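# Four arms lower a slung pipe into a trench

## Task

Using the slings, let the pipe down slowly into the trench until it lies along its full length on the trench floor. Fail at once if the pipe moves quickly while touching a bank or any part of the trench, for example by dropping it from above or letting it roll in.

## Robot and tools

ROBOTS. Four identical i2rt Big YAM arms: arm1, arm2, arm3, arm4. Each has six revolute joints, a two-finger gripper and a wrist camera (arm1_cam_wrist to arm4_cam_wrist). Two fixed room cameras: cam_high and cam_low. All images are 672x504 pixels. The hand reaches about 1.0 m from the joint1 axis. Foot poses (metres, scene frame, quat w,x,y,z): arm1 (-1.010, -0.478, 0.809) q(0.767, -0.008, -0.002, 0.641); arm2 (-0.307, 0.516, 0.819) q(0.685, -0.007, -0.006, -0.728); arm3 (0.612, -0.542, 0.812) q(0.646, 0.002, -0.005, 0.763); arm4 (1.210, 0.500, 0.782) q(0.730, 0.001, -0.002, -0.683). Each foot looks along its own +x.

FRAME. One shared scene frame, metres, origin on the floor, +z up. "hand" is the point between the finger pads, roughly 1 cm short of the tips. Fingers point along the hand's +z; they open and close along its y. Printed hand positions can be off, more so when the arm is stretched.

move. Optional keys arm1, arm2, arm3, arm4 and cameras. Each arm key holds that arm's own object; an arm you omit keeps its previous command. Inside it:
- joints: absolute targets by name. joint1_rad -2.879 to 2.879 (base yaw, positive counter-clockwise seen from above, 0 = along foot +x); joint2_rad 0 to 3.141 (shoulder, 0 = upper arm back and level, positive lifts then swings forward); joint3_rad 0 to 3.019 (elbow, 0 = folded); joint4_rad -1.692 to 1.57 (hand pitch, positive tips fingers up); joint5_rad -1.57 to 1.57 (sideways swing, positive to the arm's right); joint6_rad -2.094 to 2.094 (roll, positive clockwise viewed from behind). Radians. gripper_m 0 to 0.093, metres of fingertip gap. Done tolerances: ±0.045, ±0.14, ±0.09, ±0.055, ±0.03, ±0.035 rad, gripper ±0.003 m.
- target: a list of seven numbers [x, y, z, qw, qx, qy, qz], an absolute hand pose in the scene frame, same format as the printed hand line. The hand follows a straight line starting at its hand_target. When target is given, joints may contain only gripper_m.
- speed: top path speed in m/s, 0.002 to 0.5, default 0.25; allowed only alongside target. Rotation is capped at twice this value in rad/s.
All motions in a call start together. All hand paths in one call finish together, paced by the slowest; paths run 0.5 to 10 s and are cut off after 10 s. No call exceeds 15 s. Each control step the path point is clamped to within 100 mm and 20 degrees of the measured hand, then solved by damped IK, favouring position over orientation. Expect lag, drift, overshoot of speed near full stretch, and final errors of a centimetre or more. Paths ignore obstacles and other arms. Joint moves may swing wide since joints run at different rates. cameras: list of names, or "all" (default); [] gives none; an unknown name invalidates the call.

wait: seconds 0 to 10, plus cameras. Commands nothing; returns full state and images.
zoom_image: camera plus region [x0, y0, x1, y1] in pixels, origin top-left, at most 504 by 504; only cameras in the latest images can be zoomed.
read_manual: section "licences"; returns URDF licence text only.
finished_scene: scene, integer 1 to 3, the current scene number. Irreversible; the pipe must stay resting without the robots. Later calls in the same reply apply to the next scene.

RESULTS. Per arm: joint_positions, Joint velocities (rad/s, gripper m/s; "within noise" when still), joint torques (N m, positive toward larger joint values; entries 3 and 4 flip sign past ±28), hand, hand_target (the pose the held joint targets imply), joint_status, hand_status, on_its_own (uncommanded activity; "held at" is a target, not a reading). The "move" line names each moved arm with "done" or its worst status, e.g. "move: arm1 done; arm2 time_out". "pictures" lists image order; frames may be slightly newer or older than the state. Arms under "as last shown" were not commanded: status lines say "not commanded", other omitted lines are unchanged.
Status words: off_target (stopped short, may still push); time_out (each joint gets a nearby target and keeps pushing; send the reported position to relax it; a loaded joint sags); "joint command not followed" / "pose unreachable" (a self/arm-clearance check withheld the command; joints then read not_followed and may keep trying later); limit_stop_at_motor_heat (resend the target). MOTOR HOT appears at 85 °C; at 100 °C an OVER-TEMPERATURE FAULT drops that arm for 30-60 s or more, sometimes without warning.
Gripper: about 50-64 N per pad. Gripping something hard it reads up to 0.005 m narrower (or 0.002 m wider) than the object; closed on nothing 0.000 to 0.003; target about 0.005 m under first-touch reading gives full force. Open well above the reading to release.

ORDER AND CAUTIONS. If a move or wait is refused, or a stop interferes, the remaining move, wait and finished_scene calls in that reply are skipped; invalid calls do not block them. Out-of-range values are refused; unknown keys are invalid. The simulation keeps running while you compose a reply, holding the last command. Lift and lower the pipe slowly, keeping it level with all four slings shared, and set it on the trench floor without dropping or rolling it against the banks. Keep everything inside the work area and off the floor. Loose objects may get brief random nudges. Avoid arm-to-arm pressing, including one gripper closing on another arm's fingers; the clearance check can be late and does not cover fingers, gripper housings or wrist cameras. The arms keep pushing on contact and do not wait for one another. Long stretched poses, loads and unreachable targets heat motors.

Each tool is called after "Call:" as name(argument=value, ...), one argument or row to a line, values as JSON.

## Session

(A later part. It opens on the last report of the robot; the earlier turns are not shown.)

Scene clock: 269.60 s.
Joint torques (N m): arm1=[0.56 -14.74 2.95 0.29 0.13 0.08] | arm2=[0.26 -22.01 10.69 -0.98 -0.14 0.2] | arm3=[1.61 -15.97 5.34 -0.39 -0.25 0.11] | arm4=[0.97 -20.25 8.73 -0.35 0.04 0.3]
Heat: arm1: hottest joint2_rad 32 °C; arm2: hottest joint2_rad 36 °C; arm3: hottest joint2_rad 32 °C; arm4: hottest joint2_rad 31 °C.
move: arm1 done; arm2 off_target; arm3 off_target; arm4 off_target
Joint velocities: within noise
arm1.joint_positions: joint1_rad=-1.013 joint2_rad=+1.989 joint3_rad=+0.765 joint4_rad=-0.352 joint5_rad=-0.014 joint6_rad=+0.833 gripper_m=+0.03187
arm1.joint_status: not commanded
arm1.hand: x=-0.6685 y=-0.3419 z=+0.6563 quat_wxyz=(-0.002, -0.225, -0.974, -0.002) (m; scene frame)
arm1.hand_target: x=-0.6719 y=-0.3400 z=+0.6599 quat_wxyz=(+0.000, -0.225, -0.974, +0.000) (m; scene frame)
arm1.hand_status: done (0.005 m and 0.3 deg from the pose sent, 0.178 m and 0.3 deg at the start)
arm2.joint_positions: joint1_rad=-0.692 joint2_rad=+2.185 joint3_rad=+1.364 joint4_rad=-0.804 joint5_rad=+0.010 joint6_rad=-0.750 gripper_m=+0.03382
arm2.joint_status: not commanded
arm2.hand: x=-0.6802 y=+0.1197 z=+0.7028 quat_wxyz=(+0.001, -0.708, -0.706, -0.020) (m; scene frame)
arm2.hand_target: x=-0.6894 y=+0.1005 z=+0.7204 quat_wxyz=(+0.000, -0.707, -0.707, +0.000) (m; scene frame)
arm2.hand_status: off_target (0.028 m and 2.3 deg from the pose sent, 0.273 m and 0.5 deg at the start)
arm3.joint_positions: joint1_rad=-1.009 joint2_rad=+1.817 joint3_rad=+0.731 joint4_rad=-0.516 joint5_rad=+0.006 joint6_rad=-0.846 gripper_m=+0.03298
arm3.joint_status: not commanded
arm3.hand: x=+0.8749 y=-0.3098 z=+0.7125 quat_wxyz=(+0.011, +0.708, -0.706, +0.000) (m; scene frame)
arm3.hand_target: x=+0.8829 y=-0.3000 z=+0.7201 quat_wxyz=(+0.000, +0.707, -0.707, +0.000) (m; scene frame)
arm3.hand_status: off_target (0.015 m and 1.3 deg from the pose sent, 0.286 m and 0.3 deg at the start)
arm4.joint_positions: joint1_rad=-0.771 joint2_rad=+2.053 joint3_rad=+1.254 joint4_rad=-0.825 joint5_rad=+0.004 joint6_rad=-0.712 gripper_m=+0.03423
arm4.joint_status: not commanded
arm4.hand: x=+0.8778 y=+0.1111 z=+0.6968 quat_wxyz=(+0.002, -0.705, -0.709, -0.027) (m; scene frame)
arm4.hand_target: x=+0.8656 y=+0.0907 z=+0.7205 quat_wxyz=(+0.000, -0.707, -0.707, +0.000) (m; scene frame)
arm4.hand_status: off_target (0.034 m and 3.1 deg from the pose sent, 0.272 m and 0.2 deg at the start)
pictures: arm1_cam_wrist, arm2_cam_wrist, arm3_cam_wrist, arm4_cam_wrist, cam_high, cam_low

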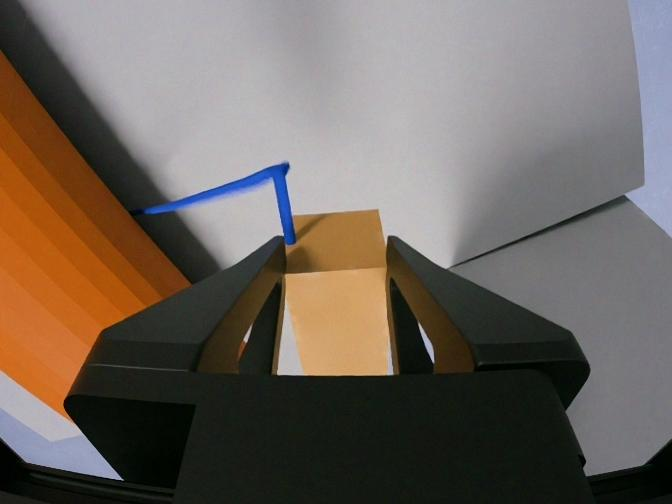

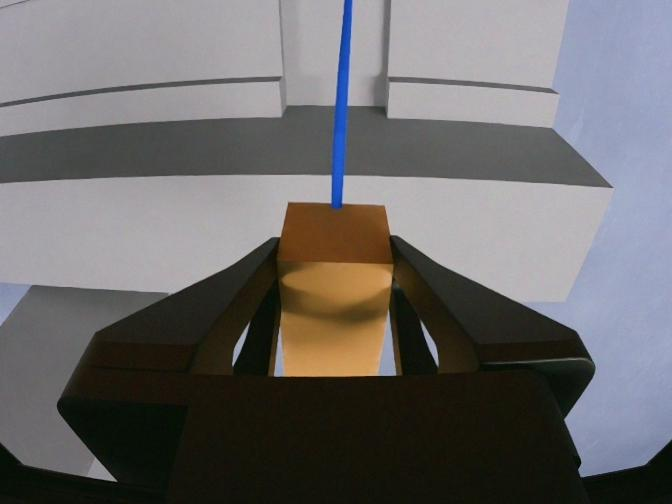

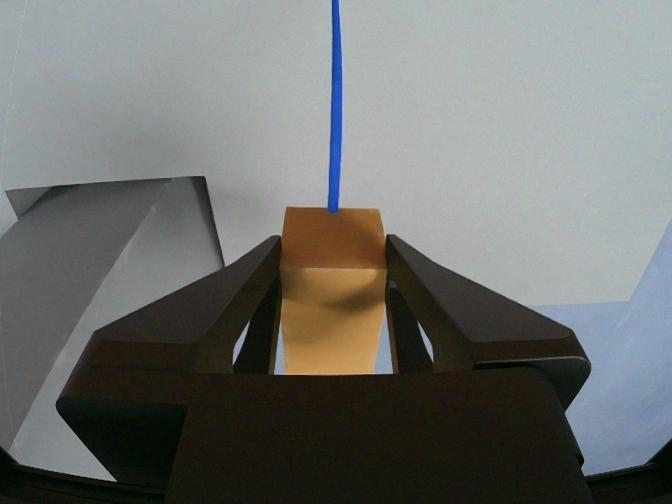

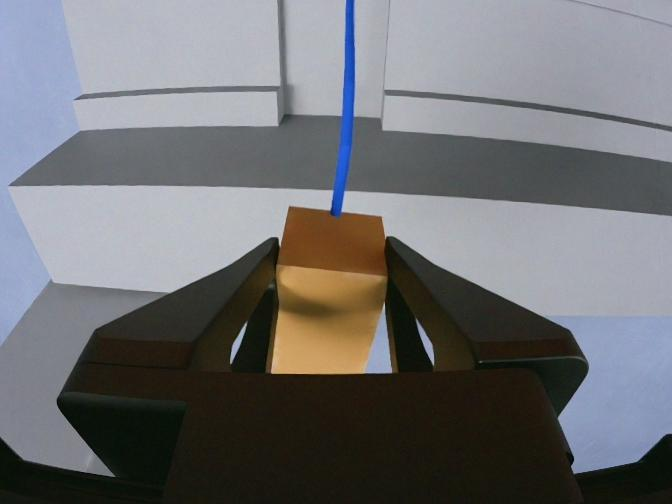

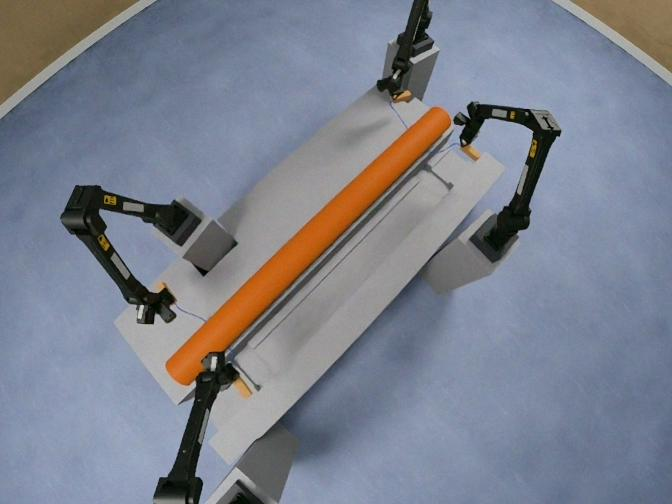

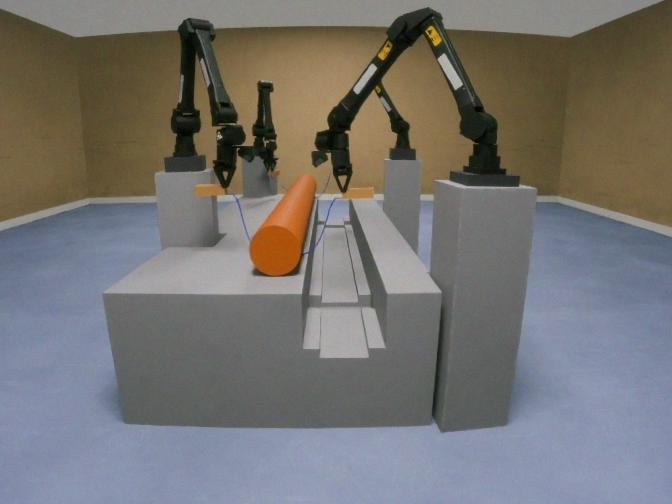

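Call:
move(
  arm1={"target": [-0.668, -0.275, 0.735, 0, 0.7071, -0.7071, 0], "speed": 0.25},
  arm2={"target": [-0.694, 0.030, 0.745, 0, 0.7071, 0.7071, 0], "speed": 0.1},
  arm3={"target": [0.885, -0.272, 0.738, 0, 0.7071, -0.7071, 0], "speed": 0.1},
  arm4={"target": [0.862, 0.030, 0.752, 0, 0.7071, 0.7071, 0], "speed": 0.1},
)

Call:
zoom_image(
  camera="cam_low",
  region=[170, 130, 420, 300],
)

Scene clock: 278.30 s.
Joint torques (N m): arm1=[0.5 -15.5 6.95 -0.1 -0.1 -0.11] | arm2=[0.56 -21.89 12.82 -0.95 -0.17 0.21] | arm3=[1.85 -17.49 6.3 -0.43 -0.25 0.09] | arm4=[0.97 -19.49 10.44 -0.36 0.06 0.31]
Heat: arm1: hottest joint2_rad 32 °C; arm2: hottest joint2_rad 37 °C; arm3: hottest joint2_rad 32 °C; arm4: hottest joint3_rad 32 °C.
move: arm1 off_target; arm2 off_target; arm3 off_target; arm4 off_target
Joint velocities: within noise
arm1.joint_positions: joint1_rad=-0.866 joint2_rad=+1.835 joint3_rad=+0.825 joint4_rad=-0.605 joint5_rad=-0.015 joint6_rad=-1.027 gripper_m=+0.03186
arm1.joint_status: not commanded
arm1.hand: x=-0.6830 y=-0.2871 z=+0.7208 quat_wxyz=(+0.018, +0.701, -0.713, -0.004) (m; scene frame)
arm1.hand_target: x=-0.6684 y=-0.2752 z=+0.7352 quat_wxyz=(+0.000, +0.707, -0.707, +0.000) (m; scene frame)
arm1.hand_status: off_target (0.024 m and 2.4 deg from the pose sent, 0.103 m and 116.0 deg at the start)
arm2.joint_positions: joint1_rad=-0.624 joint2_rad=+2.236 joint3_rad=+1.576 joint4_rad=-0.955 joint5_rad=+0.010 joint6_rad=-0.678 gripper_m=+0.03382
arm2.joint_status: not commanded
arm2.hand: x=-0.6884 y=+0.0511 z=+0.7349 quat_wxyz=(+0.002, -0.709, -0.705, -0.014) (m; scene frame)
arm2.hand_target: x=-0.6933 y=+0.0307 z=+0.7453 quat_wxyz=(+0.000, -0.707, -0.707, +0.000) (m; scene frame)
arm2.hand_status: off_target (0.024 m and 1.7 deg from the pose sent, 0.100 m and 2.3 deg at the start)
arm3.joint_positions: joint1_rad=-0.962 joint2_rad=+1.814 joint3_rad=+0.788 joint4_rad=-0.595 joint5_rad=+0.006 joint6_rad=-0.795 gripper_m=+0.03298
arm3.joint_status: not commanded
arm3.hand: x=+0.8741 y=-0.2878 z=+0.7248 quat_wxyz=(+0.020, +0.706, -0.708, +0.000) (m; scene frame)
arm3.hand_target: x=+0.8846 y=-0.2723 z=+0.7381 quat_wxyz=(+0.000, +0.707, -0.707, +0.000) (m; scene frame)
arm3.hand_status: off_target (0.023 m and 2.3 deg from the pose sent, 0.047 m and 1.3 deg at the start)
arm4.joint_positions: joint1_rad=-0.711 joint2_rad=+2.076 joint3_rad=+1.436 joint4_rad=-0.969 joint5_rad=+0.004 joint6_rad=-0.649 gripper_m=+0.03423
arm4.joint_status: not commanded
arm4.hand: x=+0.8715 y=+0.0516 z=+0.7368 quat_wxyz=(+0.002, -0.705, -0.709, -0.019) (m; scene frame)
arm4.hand_target: x=+0.8628 y=+0.0308 z=+0.7526 quat_wxyz=(+0.000, -0.707, -0.707, +0.000) (m; scene frame)
arm4.hand_status: off_target (0.028 m and 2.3 deg from the pose sent, 0.099 m and 3.1 deg at the start)
pictures: arm1_cam_wrist, arm2_cam_wrist, arm3_cam_wrist, arm4_cam_wrist, cam_high, cam_low

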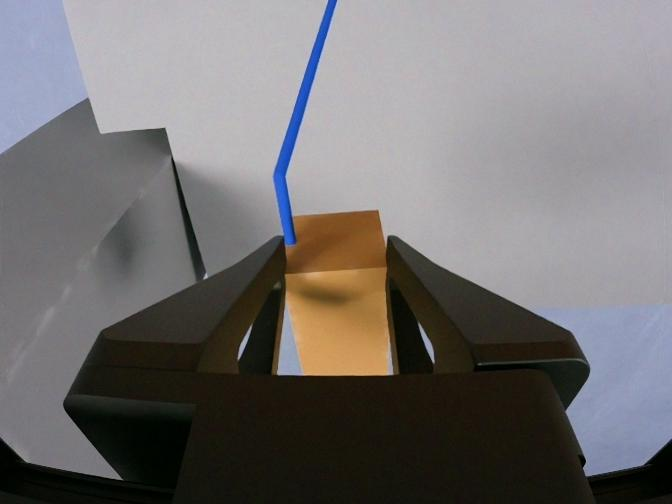

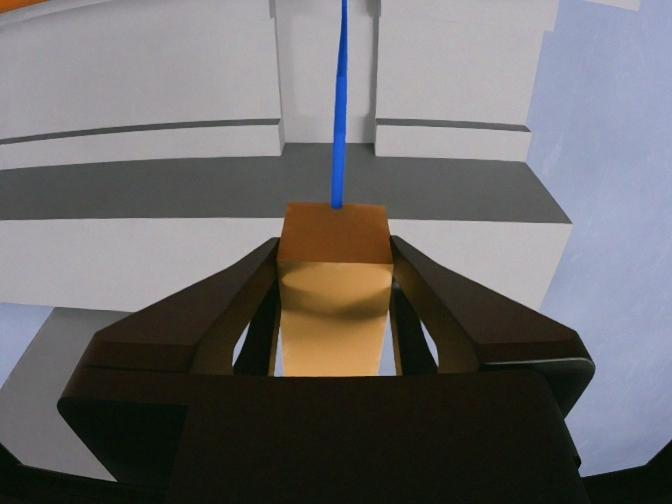

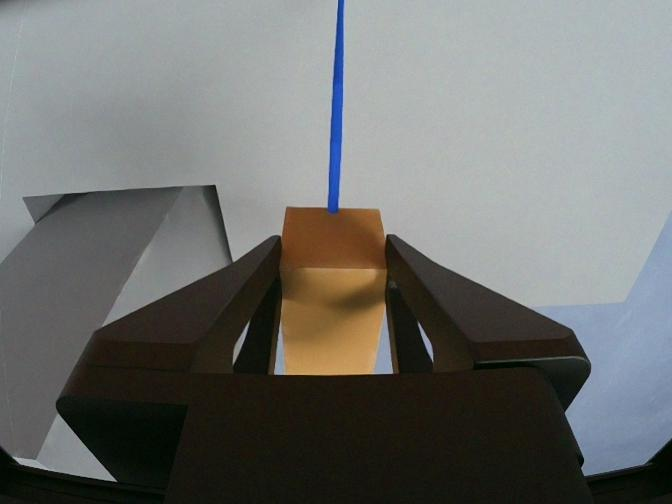

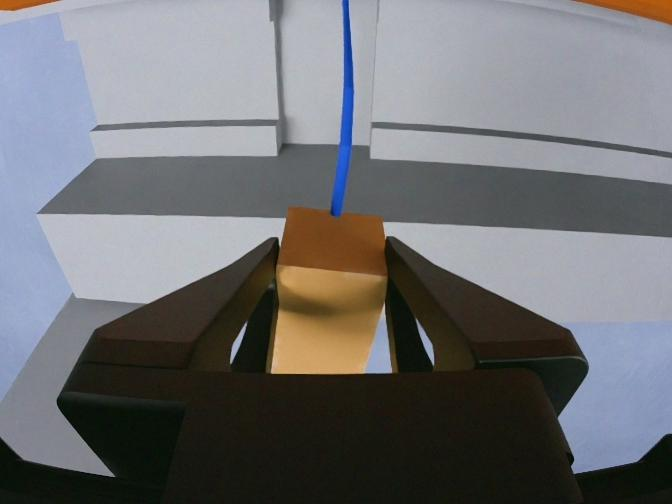

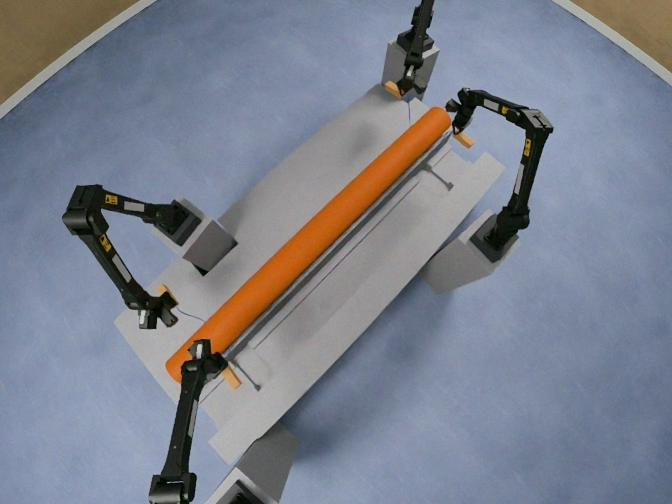

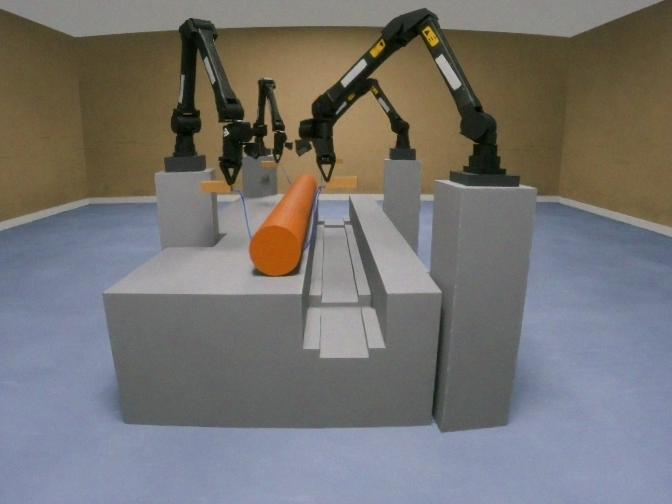

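Scaled by 2.016.

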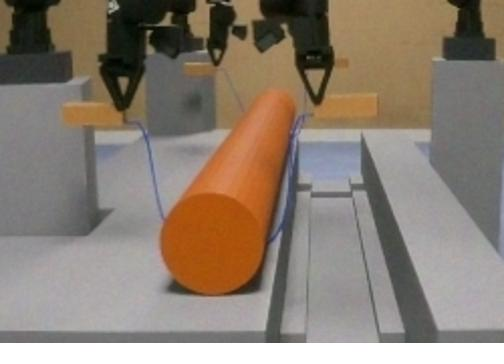

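Call:
move(
  arm1={"target": [-0.662, -0.267, 0.80, 0, 0.7071, -0.7071, 0], "speed": 0.08},
  arm2={"target": [-0.694, 0.030, 0.81, 0, 0.7071, 0.7071, 0], "speed": 0.08},
  arm3={"target": [0.890, -0.267, 0.80, 0, 0.7071, -0.7071, 0], "speed": 0.08},
  arm4={"target": [0.862, 0.030, 0.81, 0, 0.7071, 0.7071, 0], "speed": 0.08},
  cameras=["cam_high", "cam_low", "arm1_cam_wrist"],
)

Call:
zoom_image(
  camera="cam_low",
  region=[170, 130, 420, 300],
)

Scene clock: 282.83 s.
Joint torques (N m): arm1=[-0.79 -19.84 8.99 -1.63 0.37 -0.06] | arm2=[-0.44 -27.93 14.22 -2 -0.03 0.17] | arm3=[1.08 -20.66 8.12 -1.46 0.05 0.08] | arm4=[0.44 -24.82 11.62 -1.01 0.09 0.3]
Heat: arm1: hottest joint2_rad 32 °C; arm2: hottest joint2_rad 37 °C; arm3: hottest joint2_rad 32 °C; arm4: hottest joint3_rad 33 °C.
move: arm1 off_target; arm2 off_target; arm3 off_target; arm4 off_target
Joint velocities: within noise
arm1.joint_positions: joint1_rad=-0.844 joint2_rad=+1.758 joint3_rad=+0.869 joint4_rad=-0.753 joint5_rad=-0.025 joint6_rad=-1.026 gripper_m=+0.03186
arm1.joint_status: not commanded
arm1.hand: x=-0.6852 y=-0.2759 z=+0.7597 quat_wxyz=(+0.030, +0.708, -0.706, -0.012) (m; scene frame)
arm1.hand_target: x=-0.6632 y=-0.2676 z=+0.7983 quat_wxyz=(+0.000, +0.707, -0.707, +0.000) (m; scene frame)
arm1.hand_status: off_target (0.047 m and 3.7 deg from the pose sent, 0.084 m and 2.4 deg at the start)
arm2.joint_positions: joint1_rad=-0.611 joint2_rad=+2.210 joint3_rad=+1.585 joint4_rad=-1.049 joint5_rad=+0.007 joint6_rad=-0.674 gripper_m=+0.03382
arm2.joint_status: not commanded
arm2.hand: x=-0.6738 y=+0.0571 z=+0.7535 quat_wxyz=(+0.004, -0.706, -0.707, -0.044) (m; scene frame)
arm2.hand_target: x=-0.6920 y=+0.0325 z=+0.8098 quat_wxyz=(+0.000, -0.707, -0.707, +0.000) (m; scene frame)
arm2.hand_status: off_target (0.066 m and 5.1 deg from the pose sent, 0.078 m and 1.7 deg at the start)
arm3.joint_positions: joint1_rad=-0.951 joint2_rad=+1.724 joint3_rad=+0.827 joint4_rad=-0.756 joint5_rad=-0.001 joint6_rad=-0.792 gripper_m=+0.03298
arm3.joint_status: not commanded
arm3.hand: x=+0.8704 y=-0.2845 z=+0.7661 quat_wxyz=(+0.037, +0.709, -0.704, -0.003) (m; scene frame)
arm3.hand_target: x=+0.8891 y=-0.2679 z=+0.7990 quat_wxyz=(+0.000, +0.707, -0.707, +0.000) (m; scene frame)
arm3.hand_status: off_target (0.043 m and 4.3 deg from the pose sent, 0.080 m and 2.3 deg at the start)
arm4.joint_positions: joint1_rad=-0.701 joint2_rad=+2.056 joint3_rad=+1.459 joint4_rad=-1.071 joint5_rad=+0.003 joint6_rad=-0.648 gripper_m=+0.03423
arm4.joint_status: not commanded
arm4.hand: x=+0.8824 y=+0.0572 z=+0.7559 quat_wxyz=(+0.006, -0.702, -0.711, -0.049) (m; scene frame)
arm4.hand_target: x=+0.8640 y=+0.0327 z=+0.8100 quat_wxyz=(+0.000, -0.707, -0.707, +0.000) (m; scene frame)
arm4.hand_status: off_target (0.064 m and 5.7 deg from the pose sent, 0.077 m and 2.3 deg at the start)
pictures: arm1_cam_wrist, cam_high, cam_low

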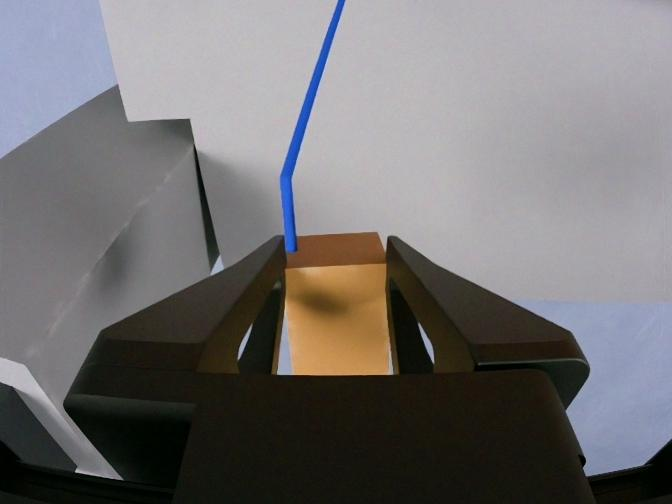

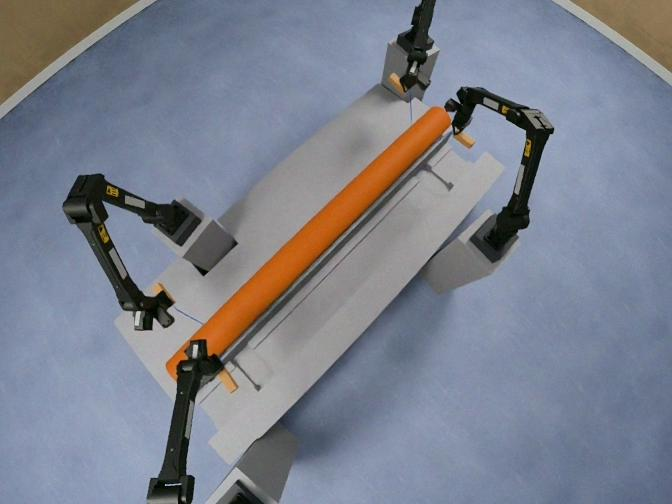

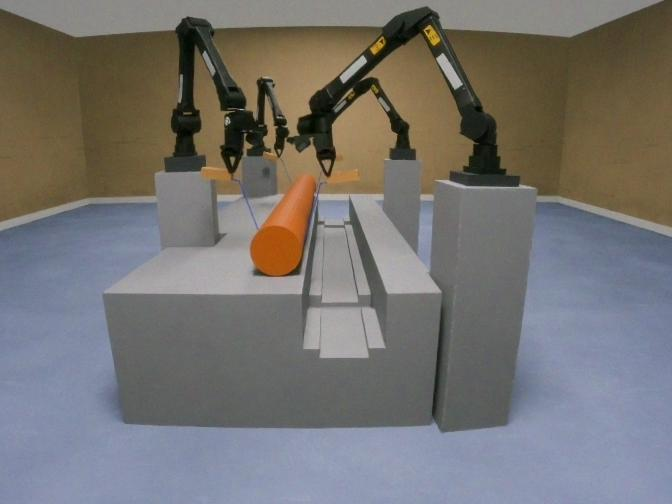

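Scaled by 2.016.

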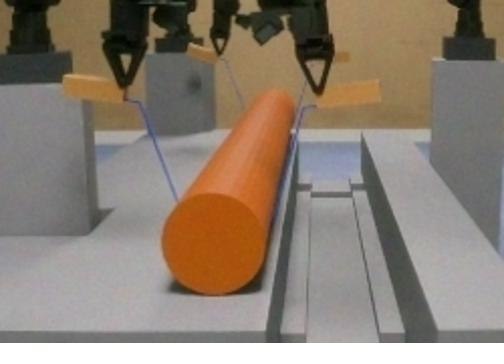

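Call:
move(
  arm1={"target": [-0.655, -0.257, 0.855, 0, 0.7071, -0.7071, 0], "speed": 0.08},
  arm2={"target": [-0.70, 0.020, 0.875, 0, 0.7071, 0.7071, 0], "speed": 0.08},
  arm3={"target": [0.893, -0.257, 0.850, 0, 0.7071, -0.7071, 0], "speed": 0.08},
  arm4={"target": [0.858, 0.020, 0.875, 0, 0.7071, 0.7071, 0], "speed": 0.08},
  cameras=["cam_high", "cam_low", "arm1_cam_wrist"],
)

Call:
zoom_image(
  camera="cam_low",
  region=[170, 130, 420, 300],
)

Scene clock: 288.20 s.
Joint torques (N m): arm1=[-0.79 -20.54 11 -1.83 0.37 0.01] | arm2=[-0.5 -32.67 14.99 -2.77 0.03 0.12] | arm3=[0.67 -23.24 9.84 -2.07 0.22 0.05] | arm4=[-0.03 -29.51 12.97 -2.28 0.17 0.27]
Heat: arm1: hottest joint2_rad 33 °C; arm2: hottest joint2_rad 37 °C; arm3: hottest joint2_rad 32 °C; arm4: hottest joint3_rad 33 °C.
move: arm1 off_target; arm2 off_target; arm3 off_target; arm4 off_target
Joint velocities: within noise
arm1.joint_positions: joint1_rad=-0.834 joint2_rad=+1.693 joint3_rad=+0.934 joint4_rad=-0.904 joint5_rad=-0.025 joint6_rad=-1.014 gripper_m=+0.03186
arm1.joint_status: not commanded
arm1.hand: x=-0.6817 y=-0.2683 z=+0.8019 quat_wxyz=(+0.041, +0.707, -0.706, -0.014) (m; scene frame)
arm1.hand_target: x=-0.6572 y=-0.2581 z=+0.8526 quat_wxyz=(-0.001, +0.707, -0.707, +0.000) (m; scene frame)
arm1.hand_status: off_target (0.060 m and 4.9 deg from the pose sent, 0.102 m and 3.7 deg at the start)
arm2.joint_positions: joint1_rad=-0.606 joint2_rad=+2.212 joint3_rad=+1.605 joint4_rad=-1.103 joint5_rad=+0.005 joint6_rad=-0.667 gripper_m=+0.03383
arm2.joint_status: not commanded
arm2.hand: x=-0.6684 y=+0.0586 z=+0.7596 quat_wxyz=(+0.005, -0.706, -0.706, -0.062) (m; scene frame)
arm2.hand_target: x=-0.6899 y=+0.0324 z=+0.8486 quat_wxyz=(+0.000, -0.707, -0.707, +0.001) (m; scene frame)
arm2.hand_status: off_target (0.126 m and 7.2 deg from the pose sent, 0.130 m and 5.1 deg at the start; pose on its path clipped on 28 of 41 steps)
arm3.joint_positions: joint1_rad=-0.935 joint2_rad=+1.674 joint3_rad=+0.881 joint4_rad=-0.888 joint5_rad=-0.005 joint6_rad=-0.777 gripper_m=+0.03298
arm3.joint_status: not commanded
arm3.hand: x=+0.8687 y=-0.2766 z=+0.7990 quat_wxyz=(+0.050, +0.709, -0.704, -0.004) (m; scene frame)
arm3.hand_target: x=+0.8912 y=-0.2585 z=+0.8476 quat_wxyz=(+0.000, +0.707, -0.707, +0.000) (m; scene frame)
arm3.hand_status: off_target (0.060 m and 5.8 deg from the pose sent, 0.091 m and 4.2 deg at the start)
arm4.joint_positions: joint1_rad=-0.690 joint2_rad=+2.058 joint3_rad=+1.468 joint4_rad=-1.113 joint5_rad=+0.001 joint6_rad=-0.638 gripper_m=+0.03423
arm4.joint_status: not commanded
arm4.hand: x=+0.8913 y=+0.0584 z=+0.7589 quat_wxyz=(+0.008, -0.700, -0.711, -0.066) (m; scene frame)
arm4.hand_target: x=+0.8689 y=+0.0334 z=+0.8476 quat_wxyz=(+0.000, -0.707, -0.707, +0.001) (m; scene frame)
arm4.hand_status: off_target (0.127 m and 7.6 deg from the pose sent, 0.127 m and 5.7 deg at the start; pose on its path clipped on 27 of 41 steps)
pictures: arm1_cam_wrist, cam_high, cam_low

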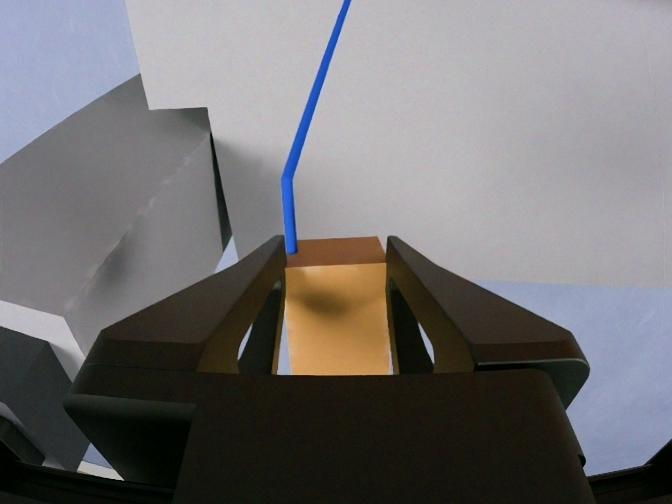

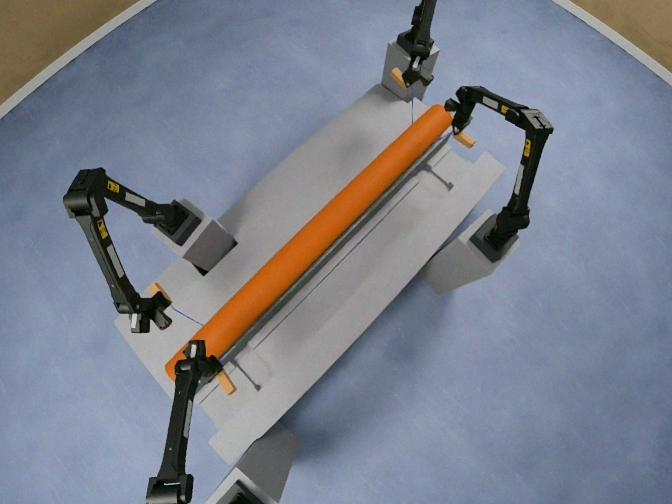

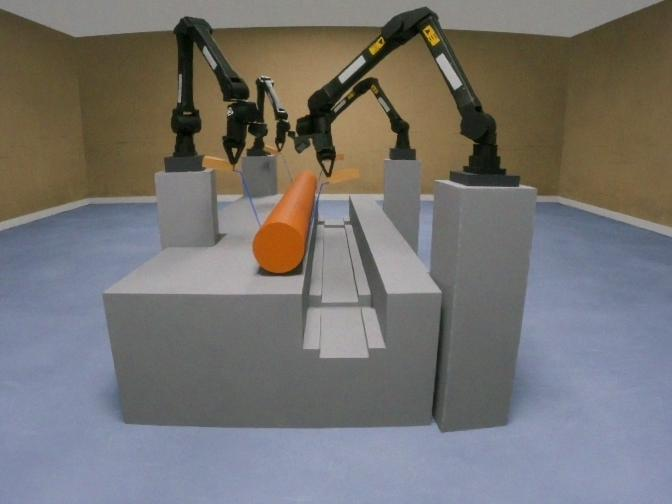

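Scaled by 2.016.

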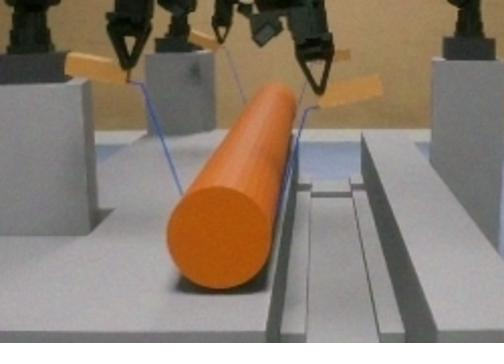

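Call:
move(
  arm1={"target": [-0.655, -0.257, 0.885, 0, 0.7071, -0.7071, 0], "speed": 0.08},
  arm2={"target": [-0.69, 0.030, 0.91, 0, 0.7071, 0.7071, 0], "speed": 0.08},
  arm3={"target": [0.893, -0.257, 0.885, 0, 0.7071, -0.7071, 0], "speed": 0.08},
  arm4={"target": [0.868, 0.030, 0.91, 0, 0.7071, 0.7071, 0], "speed": 0.08},
  cameras=["cam_high", "cam_low", "arm1_cam_wrist"],
)

Call:
zoom_image(
  camera="cam_low",
  region=[170, 130, 420, 300],
)

Scene clock: 295.73 s.
Joint torques (N m): arm1=[-1.03 -20.48 11.86 -1.87 0.34 -0.09] | arm2=[-0.85 -34.9 12.16 -2.88 0.02 0.13] | arm3=[0.85 -23.59 11.02 -2.24 0.22 0.05] | arm4=[0.21 -32.03 9.76 -2.19 0.18 0.28]
Heat: arm1: hottest joint2_rad 33 °C; arm2: hottest joint2_rad 41 °C; arm3: hottest joint2_rad 32 °C; arm4: hottest joint3_rad 34 °C.
move: arm1 off_target; arm2 off_target; arm3 off_target; arm4 off_target
Joint velocities: within noise
arm1.joint_positions: joint1_rad=-0.833 joint2_rad=+1.646 joint3_rad=+0.966 joint4_rad=-0.989 joint5_rad=-0.025 joint6_rad=-1.014 gripper_m=+0.03186
arm1.joint_status: not commanded
arm1.hand: x=-0.6811 y=-0.2672 z=+0.8299 quat_wxyz=(+0.043, +0.707, -0.706, -0.015) (m; scene frame)
arm1.hand_target: x=-0.6574 y=-0.2582 z=+0.8827 quat_wxyz=(-0.001, +0.707, -0.707, +0.000) (m; scene frame)
arm1.hand_status: off_target (0.062 m and 5.2 deg from the pose sent, 0.088 m and 4.9 deg at the start)
arm2.joint_positions: joint1_rad=-0.605 joint2_rad=+2.189 joint3_rad=+1.605 joint4_rad=-1.117 joint5_rad=+0.005 joint6_rad=-0.664 gripper_m=+0.03383
arm2.joint_status: not commanded
arm2.hand: x=-0.6685 y=+0.0576 z=+0.7731 quat_wxyz=(+0.005, -0.706, -0.705, -0.058) (m; scene frame)
arm2.hand_target: x=-0.6813 y=+0.0412 z=+0.8642 quat_wxyz=(+0.000, -0.707, -0.707, +0.000) (m; scene frame)
arm2.hand_status: off_target (0.141 m and 6.7 deg from the pose sent, 0.155 m and 7.2 deg at the start; pose on its path clipped on 37 of 39 steps)
arm3.joint_positions: joint1_rad=-0.934 joint2_rad=+1.626 joint3_rad=+0.912 joint4_rad=-0.981 joint5_rad=-0.005 joint6_rad=-0.775 gripper_m=+0.03298
arm3.joint_status: not commanded
arm3.hand: x=+0.8681 y=-0.2773 z=+0.8262 quat_wxyz=(+0.058, +0.708, -0.704, -0.004) (m; scene frame)
arm3.hand_target: x=+0.8906 y=-0.2591 z=+0.8820 quat_wxyz=(+0.000, +0.707, -0.707, +0.000) (m; scene frame)
arm3.hand_status: off_target (0.067 m and 6.6 deg from the pose sent, 0.091 m and 5.8 deg at the start)
arm4.joint_positions: joint1_rad=-0.685 joint2_rad=+2.051 joint3_rad=+1.468 joint4_rad=-1.113 joint5_rad=+0.001 joint6_rad=-0.633 gripper_m=+0.03423
arm4.joint_status: not commanded
arm4.hand: x=+0.8929 y=+0.0561 z=+0.7623 quat_wxyz=(+0.008, -0.700, -0.711, -0.063) (m; scene frame)
arm4.hand_target: x=+0.8791 y=+0.0423 z=+0.8530 quat_wxyz=(+0.000, -0.707, -0.707, +0.000) (m; scene frame)
arm4.hand_status: off_target (0.152 m and 7.3 deg from the pose sent, 0.155 m and 7.6 deg at the start; pose on its path clipped on 37 of 39 steps)
pictures: arm1_cam_wrist, cam_high, cam_low

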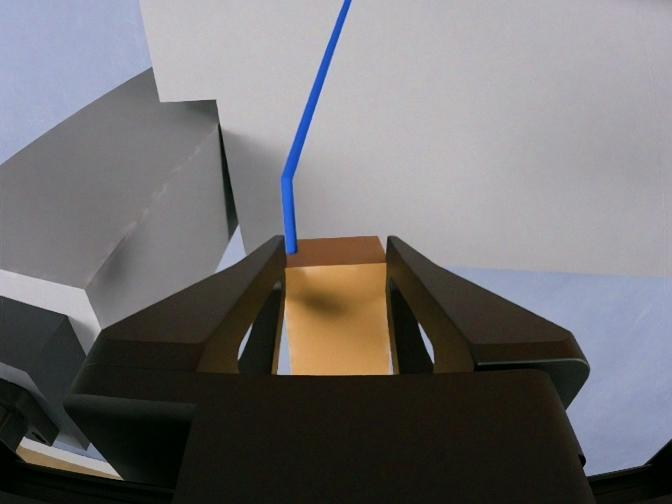

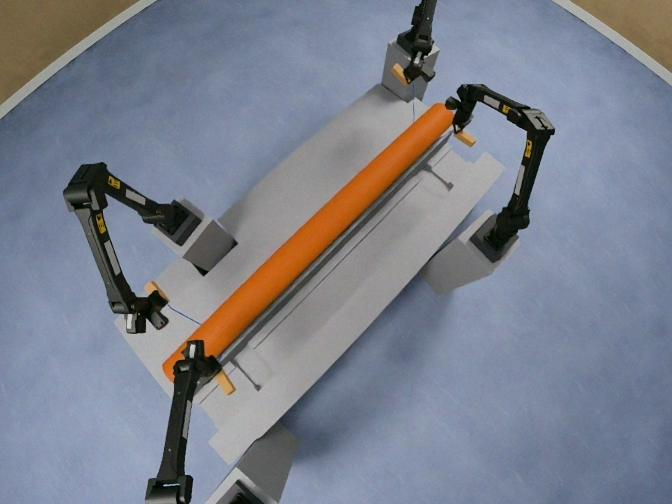

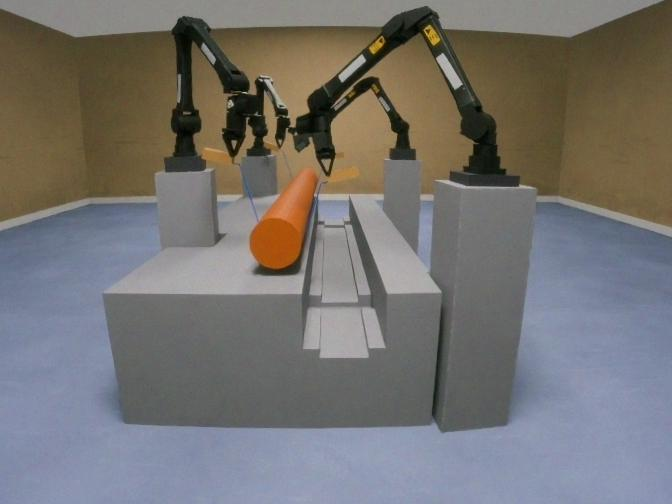

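Scaled by 2.016.

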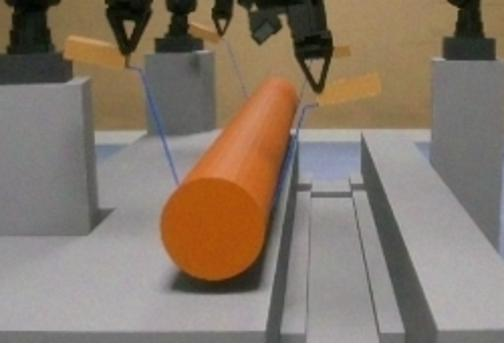

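Call:
move(
  arm1={"target": [-0.657, -0.15, 0.90, 0, 0.7071, -0.7071, 0], "speed": 0.06},
  arm2={"target": [-0.685, 0.145, 0.88, 0, 0.7071, 0.7071, 0], "speed": 0.06},
  arm3={"target": [0.890, -0.15, 0.90, 0, 0.7071, -0.7071, 0], "speed": 0.06},
  arm4={"target": [0.873, 0.145, 0.88, 0, 0.7071, 0.7071, 0], "speed": 0.06},
  cameras=["cam_high", "cam_low", "arm1_cam_wrist"],
)

Call:
zoom_image(
  camera="cam_low",
  region=[170, 130, 420, 300],
)

Scene clock: 305.73 s.
Joint torques (N m): arm1=[-0.62 -19.49 13.64 -1.81 0.31 0.01] | arm2=[-2.55 -28.98 10.29 -1.44 -0.02 -0.04] | arm3=[0.85 -25.11 12.1 -2.15 0.17 0.04] | arm4=[-1.14 -27.69 8.43 -1.24 0.24 -0.06]
Heat: arm1: hottest joint3_rad 35 °C; arm2: hottest joint2_rad 42 °C; arm3: hottest joint2_rad 34 °C; arm4: hottest joint3_rad 35 °C.
move: arm1 off_target; arm2 off_target; arm3 off_target; arm4 off_target
Joint velocities: within noise
arm1.joint_positions: joint1_rad=-0.643 joint2_rad=+1.736 joint3_rad=+1.165 joint4_rad=-1.069 joint5_rad=-0.024 joint6_rad=-0.826 gripper_m=+0.03186
arm1.joint_status: not commanded
arm1.hand: x=-0.6803 y=-0.1648 z=+0.8517 quat_wxyz=(+0.033, +0.708, -0.705, -0.005) (m; scene frame)
arm1.hand_target: x=-0.6591 y=-0.1517 z=+0.8993 quat_wxyz=(-0.001, +0.707, -0.707, +0.000) (m; scene frame)
arm1.hand_status: off_target (0.056 m and 3.8 deg from the pose sent, 0.139 m and 5.2 deg at the start)
arm2.joint_positions: joint1_rad=-0.702 joint2_rad=+1.967 joint3_rad=+1.349 joint4_rad=-1.075 joint5_rad=+0.010 joint6_rad=-0.773 gripper_m=+0.03383
arm2.joint_status: not commanded
arm2.hand: x=-0.6625 y=+0.1477 z=+0.8147 quat_wxyz=(+0.001, -0.702, -0.710, -0.054) (m; scene frame)
arm2.hand_target: x=-0.6831 y=+0.1464 z=+0.8767 quat_wxyz=(+0.001, -0.707, -0.707, +0.000) (m; scene frame)
arm2.hand_status: off_target (0.069 m and 6.3 deg from the pose sent, 0.139 m and 6.7 deg at the start)
arm3.joint_positions: joint1_rad=-0.775 joint2_rad=+1.769 joint3_rad=+1.163 joint4_rad=-1.074 joint5_rad=-0.005 joint6_rad=-0.618 gripper_m=+0.03298
arm3.joint_status: not commanded
arm3.hand: x=+0.8694 y=-0.1734 z=+0.8427 quat_wxyz=(+0.050, +0.709, -0.704, +0.004) (m; scene frame)
arm3.hand_target: x=+0.8879 y=-0.1528 z=+0.8989 quat_wxyz=(-0.001, +0.707, -0.707, +0.000) (m; scene frame)
arm3.hand_status: off_target (0.065 m and 5.7 deg from the pose sent, 0.149 m and 6.6 deg at the start)
arm4.joint_positions: joint1_rad=-0.798 joint2_rad=+1.830 joint3_rad=+1.248 joint4_rad=-1.112 joint5_rad=+0.002 joint6_rad=-0.736 gripper_m=+0.03423
arm4.joint_status: not commanded
arm4.hand: x=+0.8927 y=+0.1482 z=+0.8065 quat_wxyz=(+0.001, -0.704, -0.707, -0.062) (m; scene frame)
arm4.hand_target: x=+0.8753 y=+0.1466 z=+0.8750 quat_wxyz=(+0.001, -0.707, -0.707, +0.000) (m; scene frame)
arm4.hand_status: off_target (0.076 m and 7.1 deg from the pose sent, 0.149 m and 7.3 deg at the start)
pictures: arm1_cam_wrist, cam_high, cam_low

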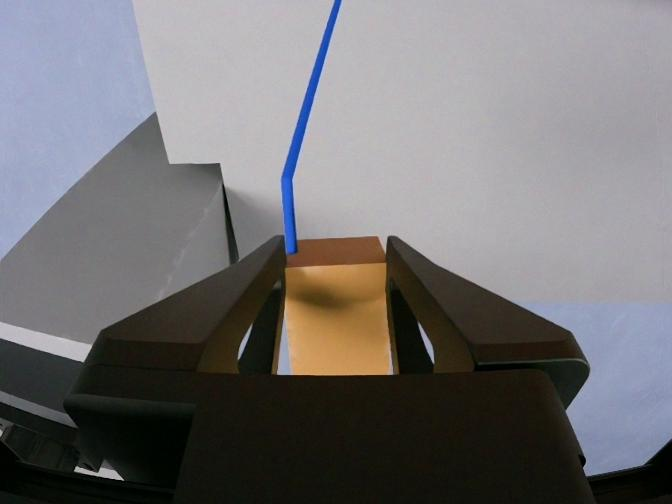

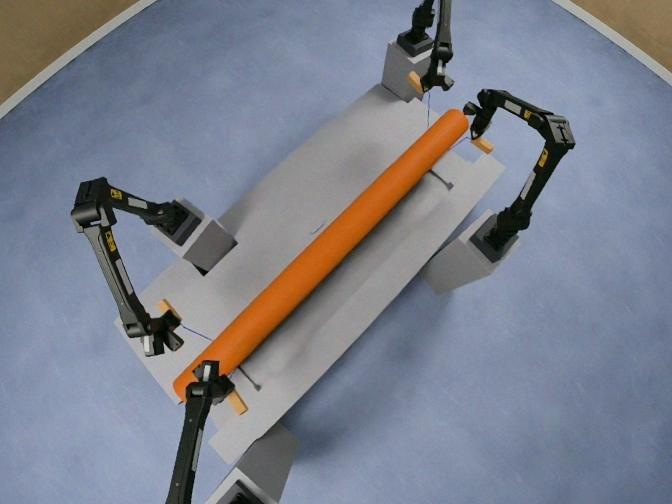

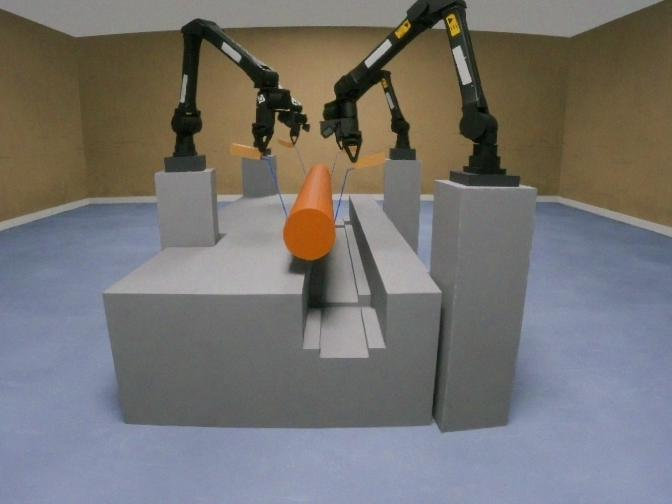

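Scaled by 2.016.

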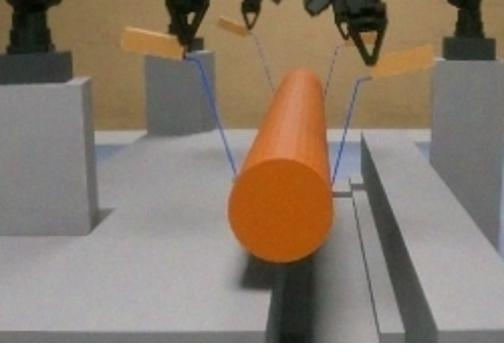

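Call:
move(
  arm1={"target": [-0.657, -0.043, 0.90, 0, 0.7071, -0.7071, 0], "speed": 0.06},
  arm2={"target": [-0.685, 0.247, 0.86, 0, 0.7071, 0.7071, 0], "speed": 0.06},
  arm3={"target": [0.890, -0.043, 0.90, 0, 0.7071, -0.7071, 0], "speed": 0.06},
  arm4={"target": [0.873, 0.247, 0.86, 0, 0.7071, 0.7071, 0], "speed": 0.06},
)

Call:
zoom_image(
  camera="cam_low",
  region=[230, 150, 450, 370],
)

Scene clock: 311.73 s.
Joint torques (N m): arm1=[-0.85 -23.94 14.2 -1.87 0.25 -0.05] | arm2=[-2.49 -24.76 9.63 -1.39 0.01 -0.03] | arm3=[0.73 -30.92 12.68 -2.28 0.11 0.07] | arm4=[-1.14 -23.18 8.13 -0.81 0.26 -0.08]
Heat: arm1: hottest joint3_rad 36 °C; arm2: hottest joint2_rad 41 °C; arm3: hottest joint2_rad 34 °C; arm4: hottest joint3_rad 35 °C.
move: arm1 off_target; arm2 off_target; arm3 off_target; arm4 off_target
Joint velocities: within noise
arm1.joint_positions: joint1_rad=-0.502 joint2_rad=+1.932 joint3_rad=+1.418 joint4_rad=-1.142 joint5_rad=-0.022 joint6_rad=-0.684 gripper_m=+0.03186
arm1.joint_status: not commanded
arm1.hand: x=-0.6794 y=-0.0628 z=+0.8379 quat_wxyz=(+0.041, +0.708, -0.705, +0.001) (m; scene frame)
arm1.hand_target: x=-0.6596 y=-0.0460 z=+0.8991 quat_wxyz=(-0.001, +0.707, -0.707, +0.000) (m; scene frame)
arm1.hand_status: off_target (0.069 m and 4.7 deg from the pose sent, 0.133 m and 3.8 deg at the start)
arm2.joint_positions: joint1_rad=-0.857 joint2_rad=+1.828 joint3_rad=+1.117 joint4_rad=-0.970 joint5_rad=+0.011 joint6_rad=-0.930 gripper_m=+0.03383
arm2.joint_status: not commanded
arm2.hand: x=-0.6627 y=+0.2470 z=+0.8105 quat_wxyz=(-0.008, -0.702, -0.711, -0.049) (m; scene frame)
arm2.hand_target: x=-0.6835 y=+0.2476 z=+0.8577 quat_wxyz=(+0.001, -0.707, -0.707, +0.000) (m; scene frame)
arm2.hand_status: off_target (0.054 m and 5.7 deg from the pose sent, 0.111 m and 6.3 deg at the start)
arm3.joint_positions: joint1_rad=-0.667 joint2_rad=+1.999 joint3_rad=+1.466 joint4_rad=-1.162 joint5_rad=-0.005 joint6_rad=-0.510 gripper_m=+0.03298
arm3.joint_status: not commanded
arm3.hand: x=+0.8711 y=-0.0697 z=+0.8262 quat_wxyz=(+0.056, +0.709, -0.703, +0.013) (m; scene frame)
arm3.hand_target: x=+0.8876 y=-0.0473 z=+0.8985 quat_wxyz=(-0.001, +0.707, -0.707, +0.000) (m; scene frame)
arm3.hand_status: off_target (0.081 m and 6.6 deg from the pose sent, 0.144 m and 5.7 deg at the start)
arm4.joint_positions: joint1_rad=-0.966 joint2_rad=+1.675 joint3_rad=+1.018 joint4_rad=-1.031 joint5_rad=+0.001 joint6_rad=-0.904 gripper_m=+0.03423
arm4.joint_status: not commanded
arm4.hand: x=+0.8942 y=+0.2503 z=+0.8038 quat_wxyz=(-0.009, -0.704, -0.707, -0.059) (m; scene frame)
arm4.hand_target: x=+0.8748 y=+0.2480 z=+0.8566 quat_wxyz=(+0.001, -0.707, -0.707, +0.000) (m; scene frame)
arm4.hand_status: off_target (0.060 m and 6.9 deg from the pose sent, 0.114 m and 7.1 deg at the start)
pictures: arm1_cam_wrist, arm2_cam_wrist, arm3_cam_wrist, arm4_cam_wrist, cam_high, cam_low

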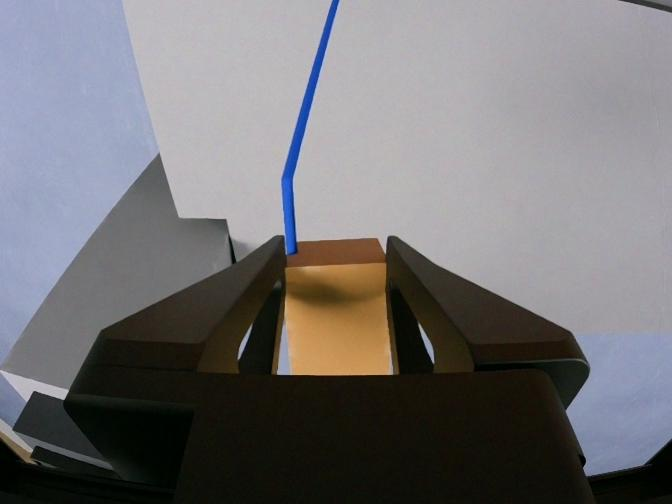

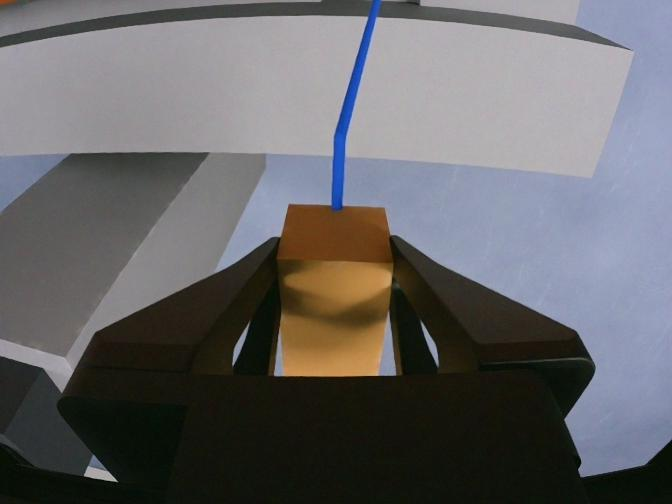

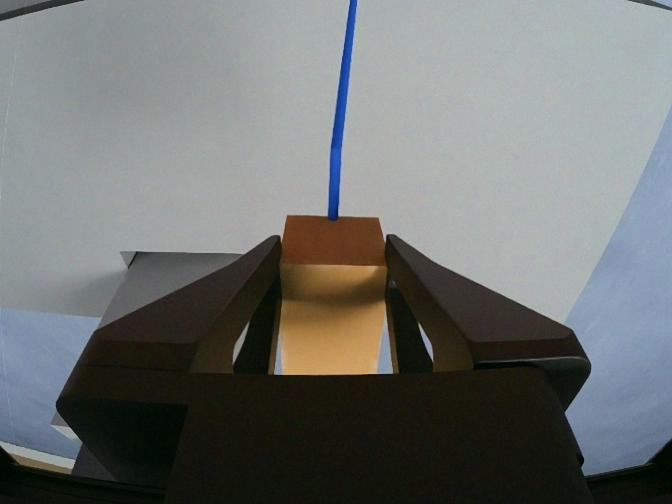

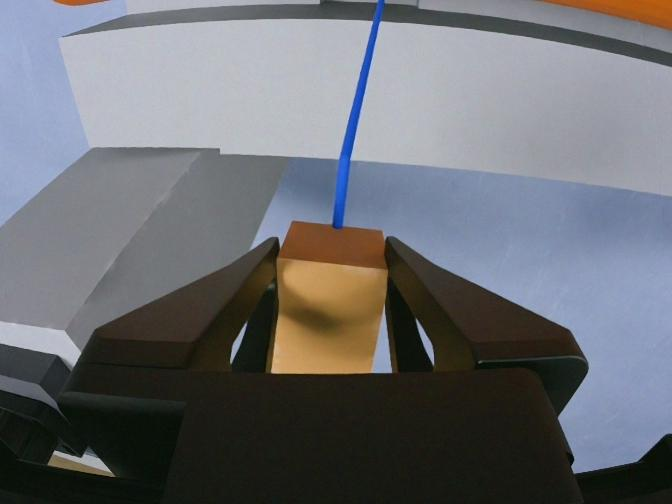

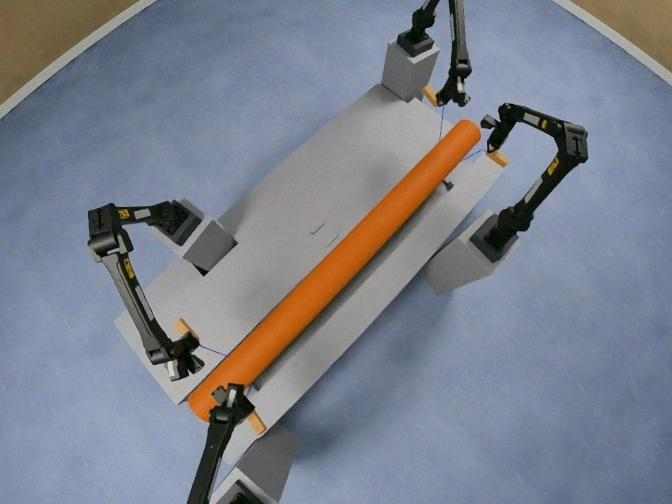

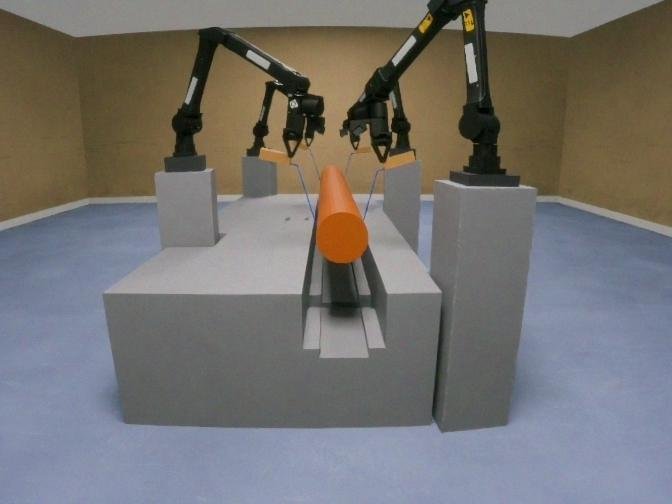

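Scaled by 2.291.

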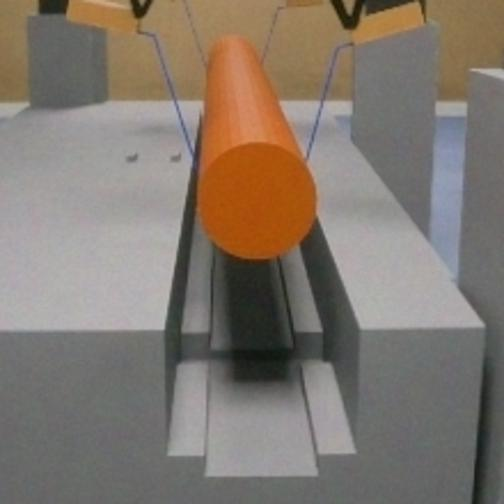

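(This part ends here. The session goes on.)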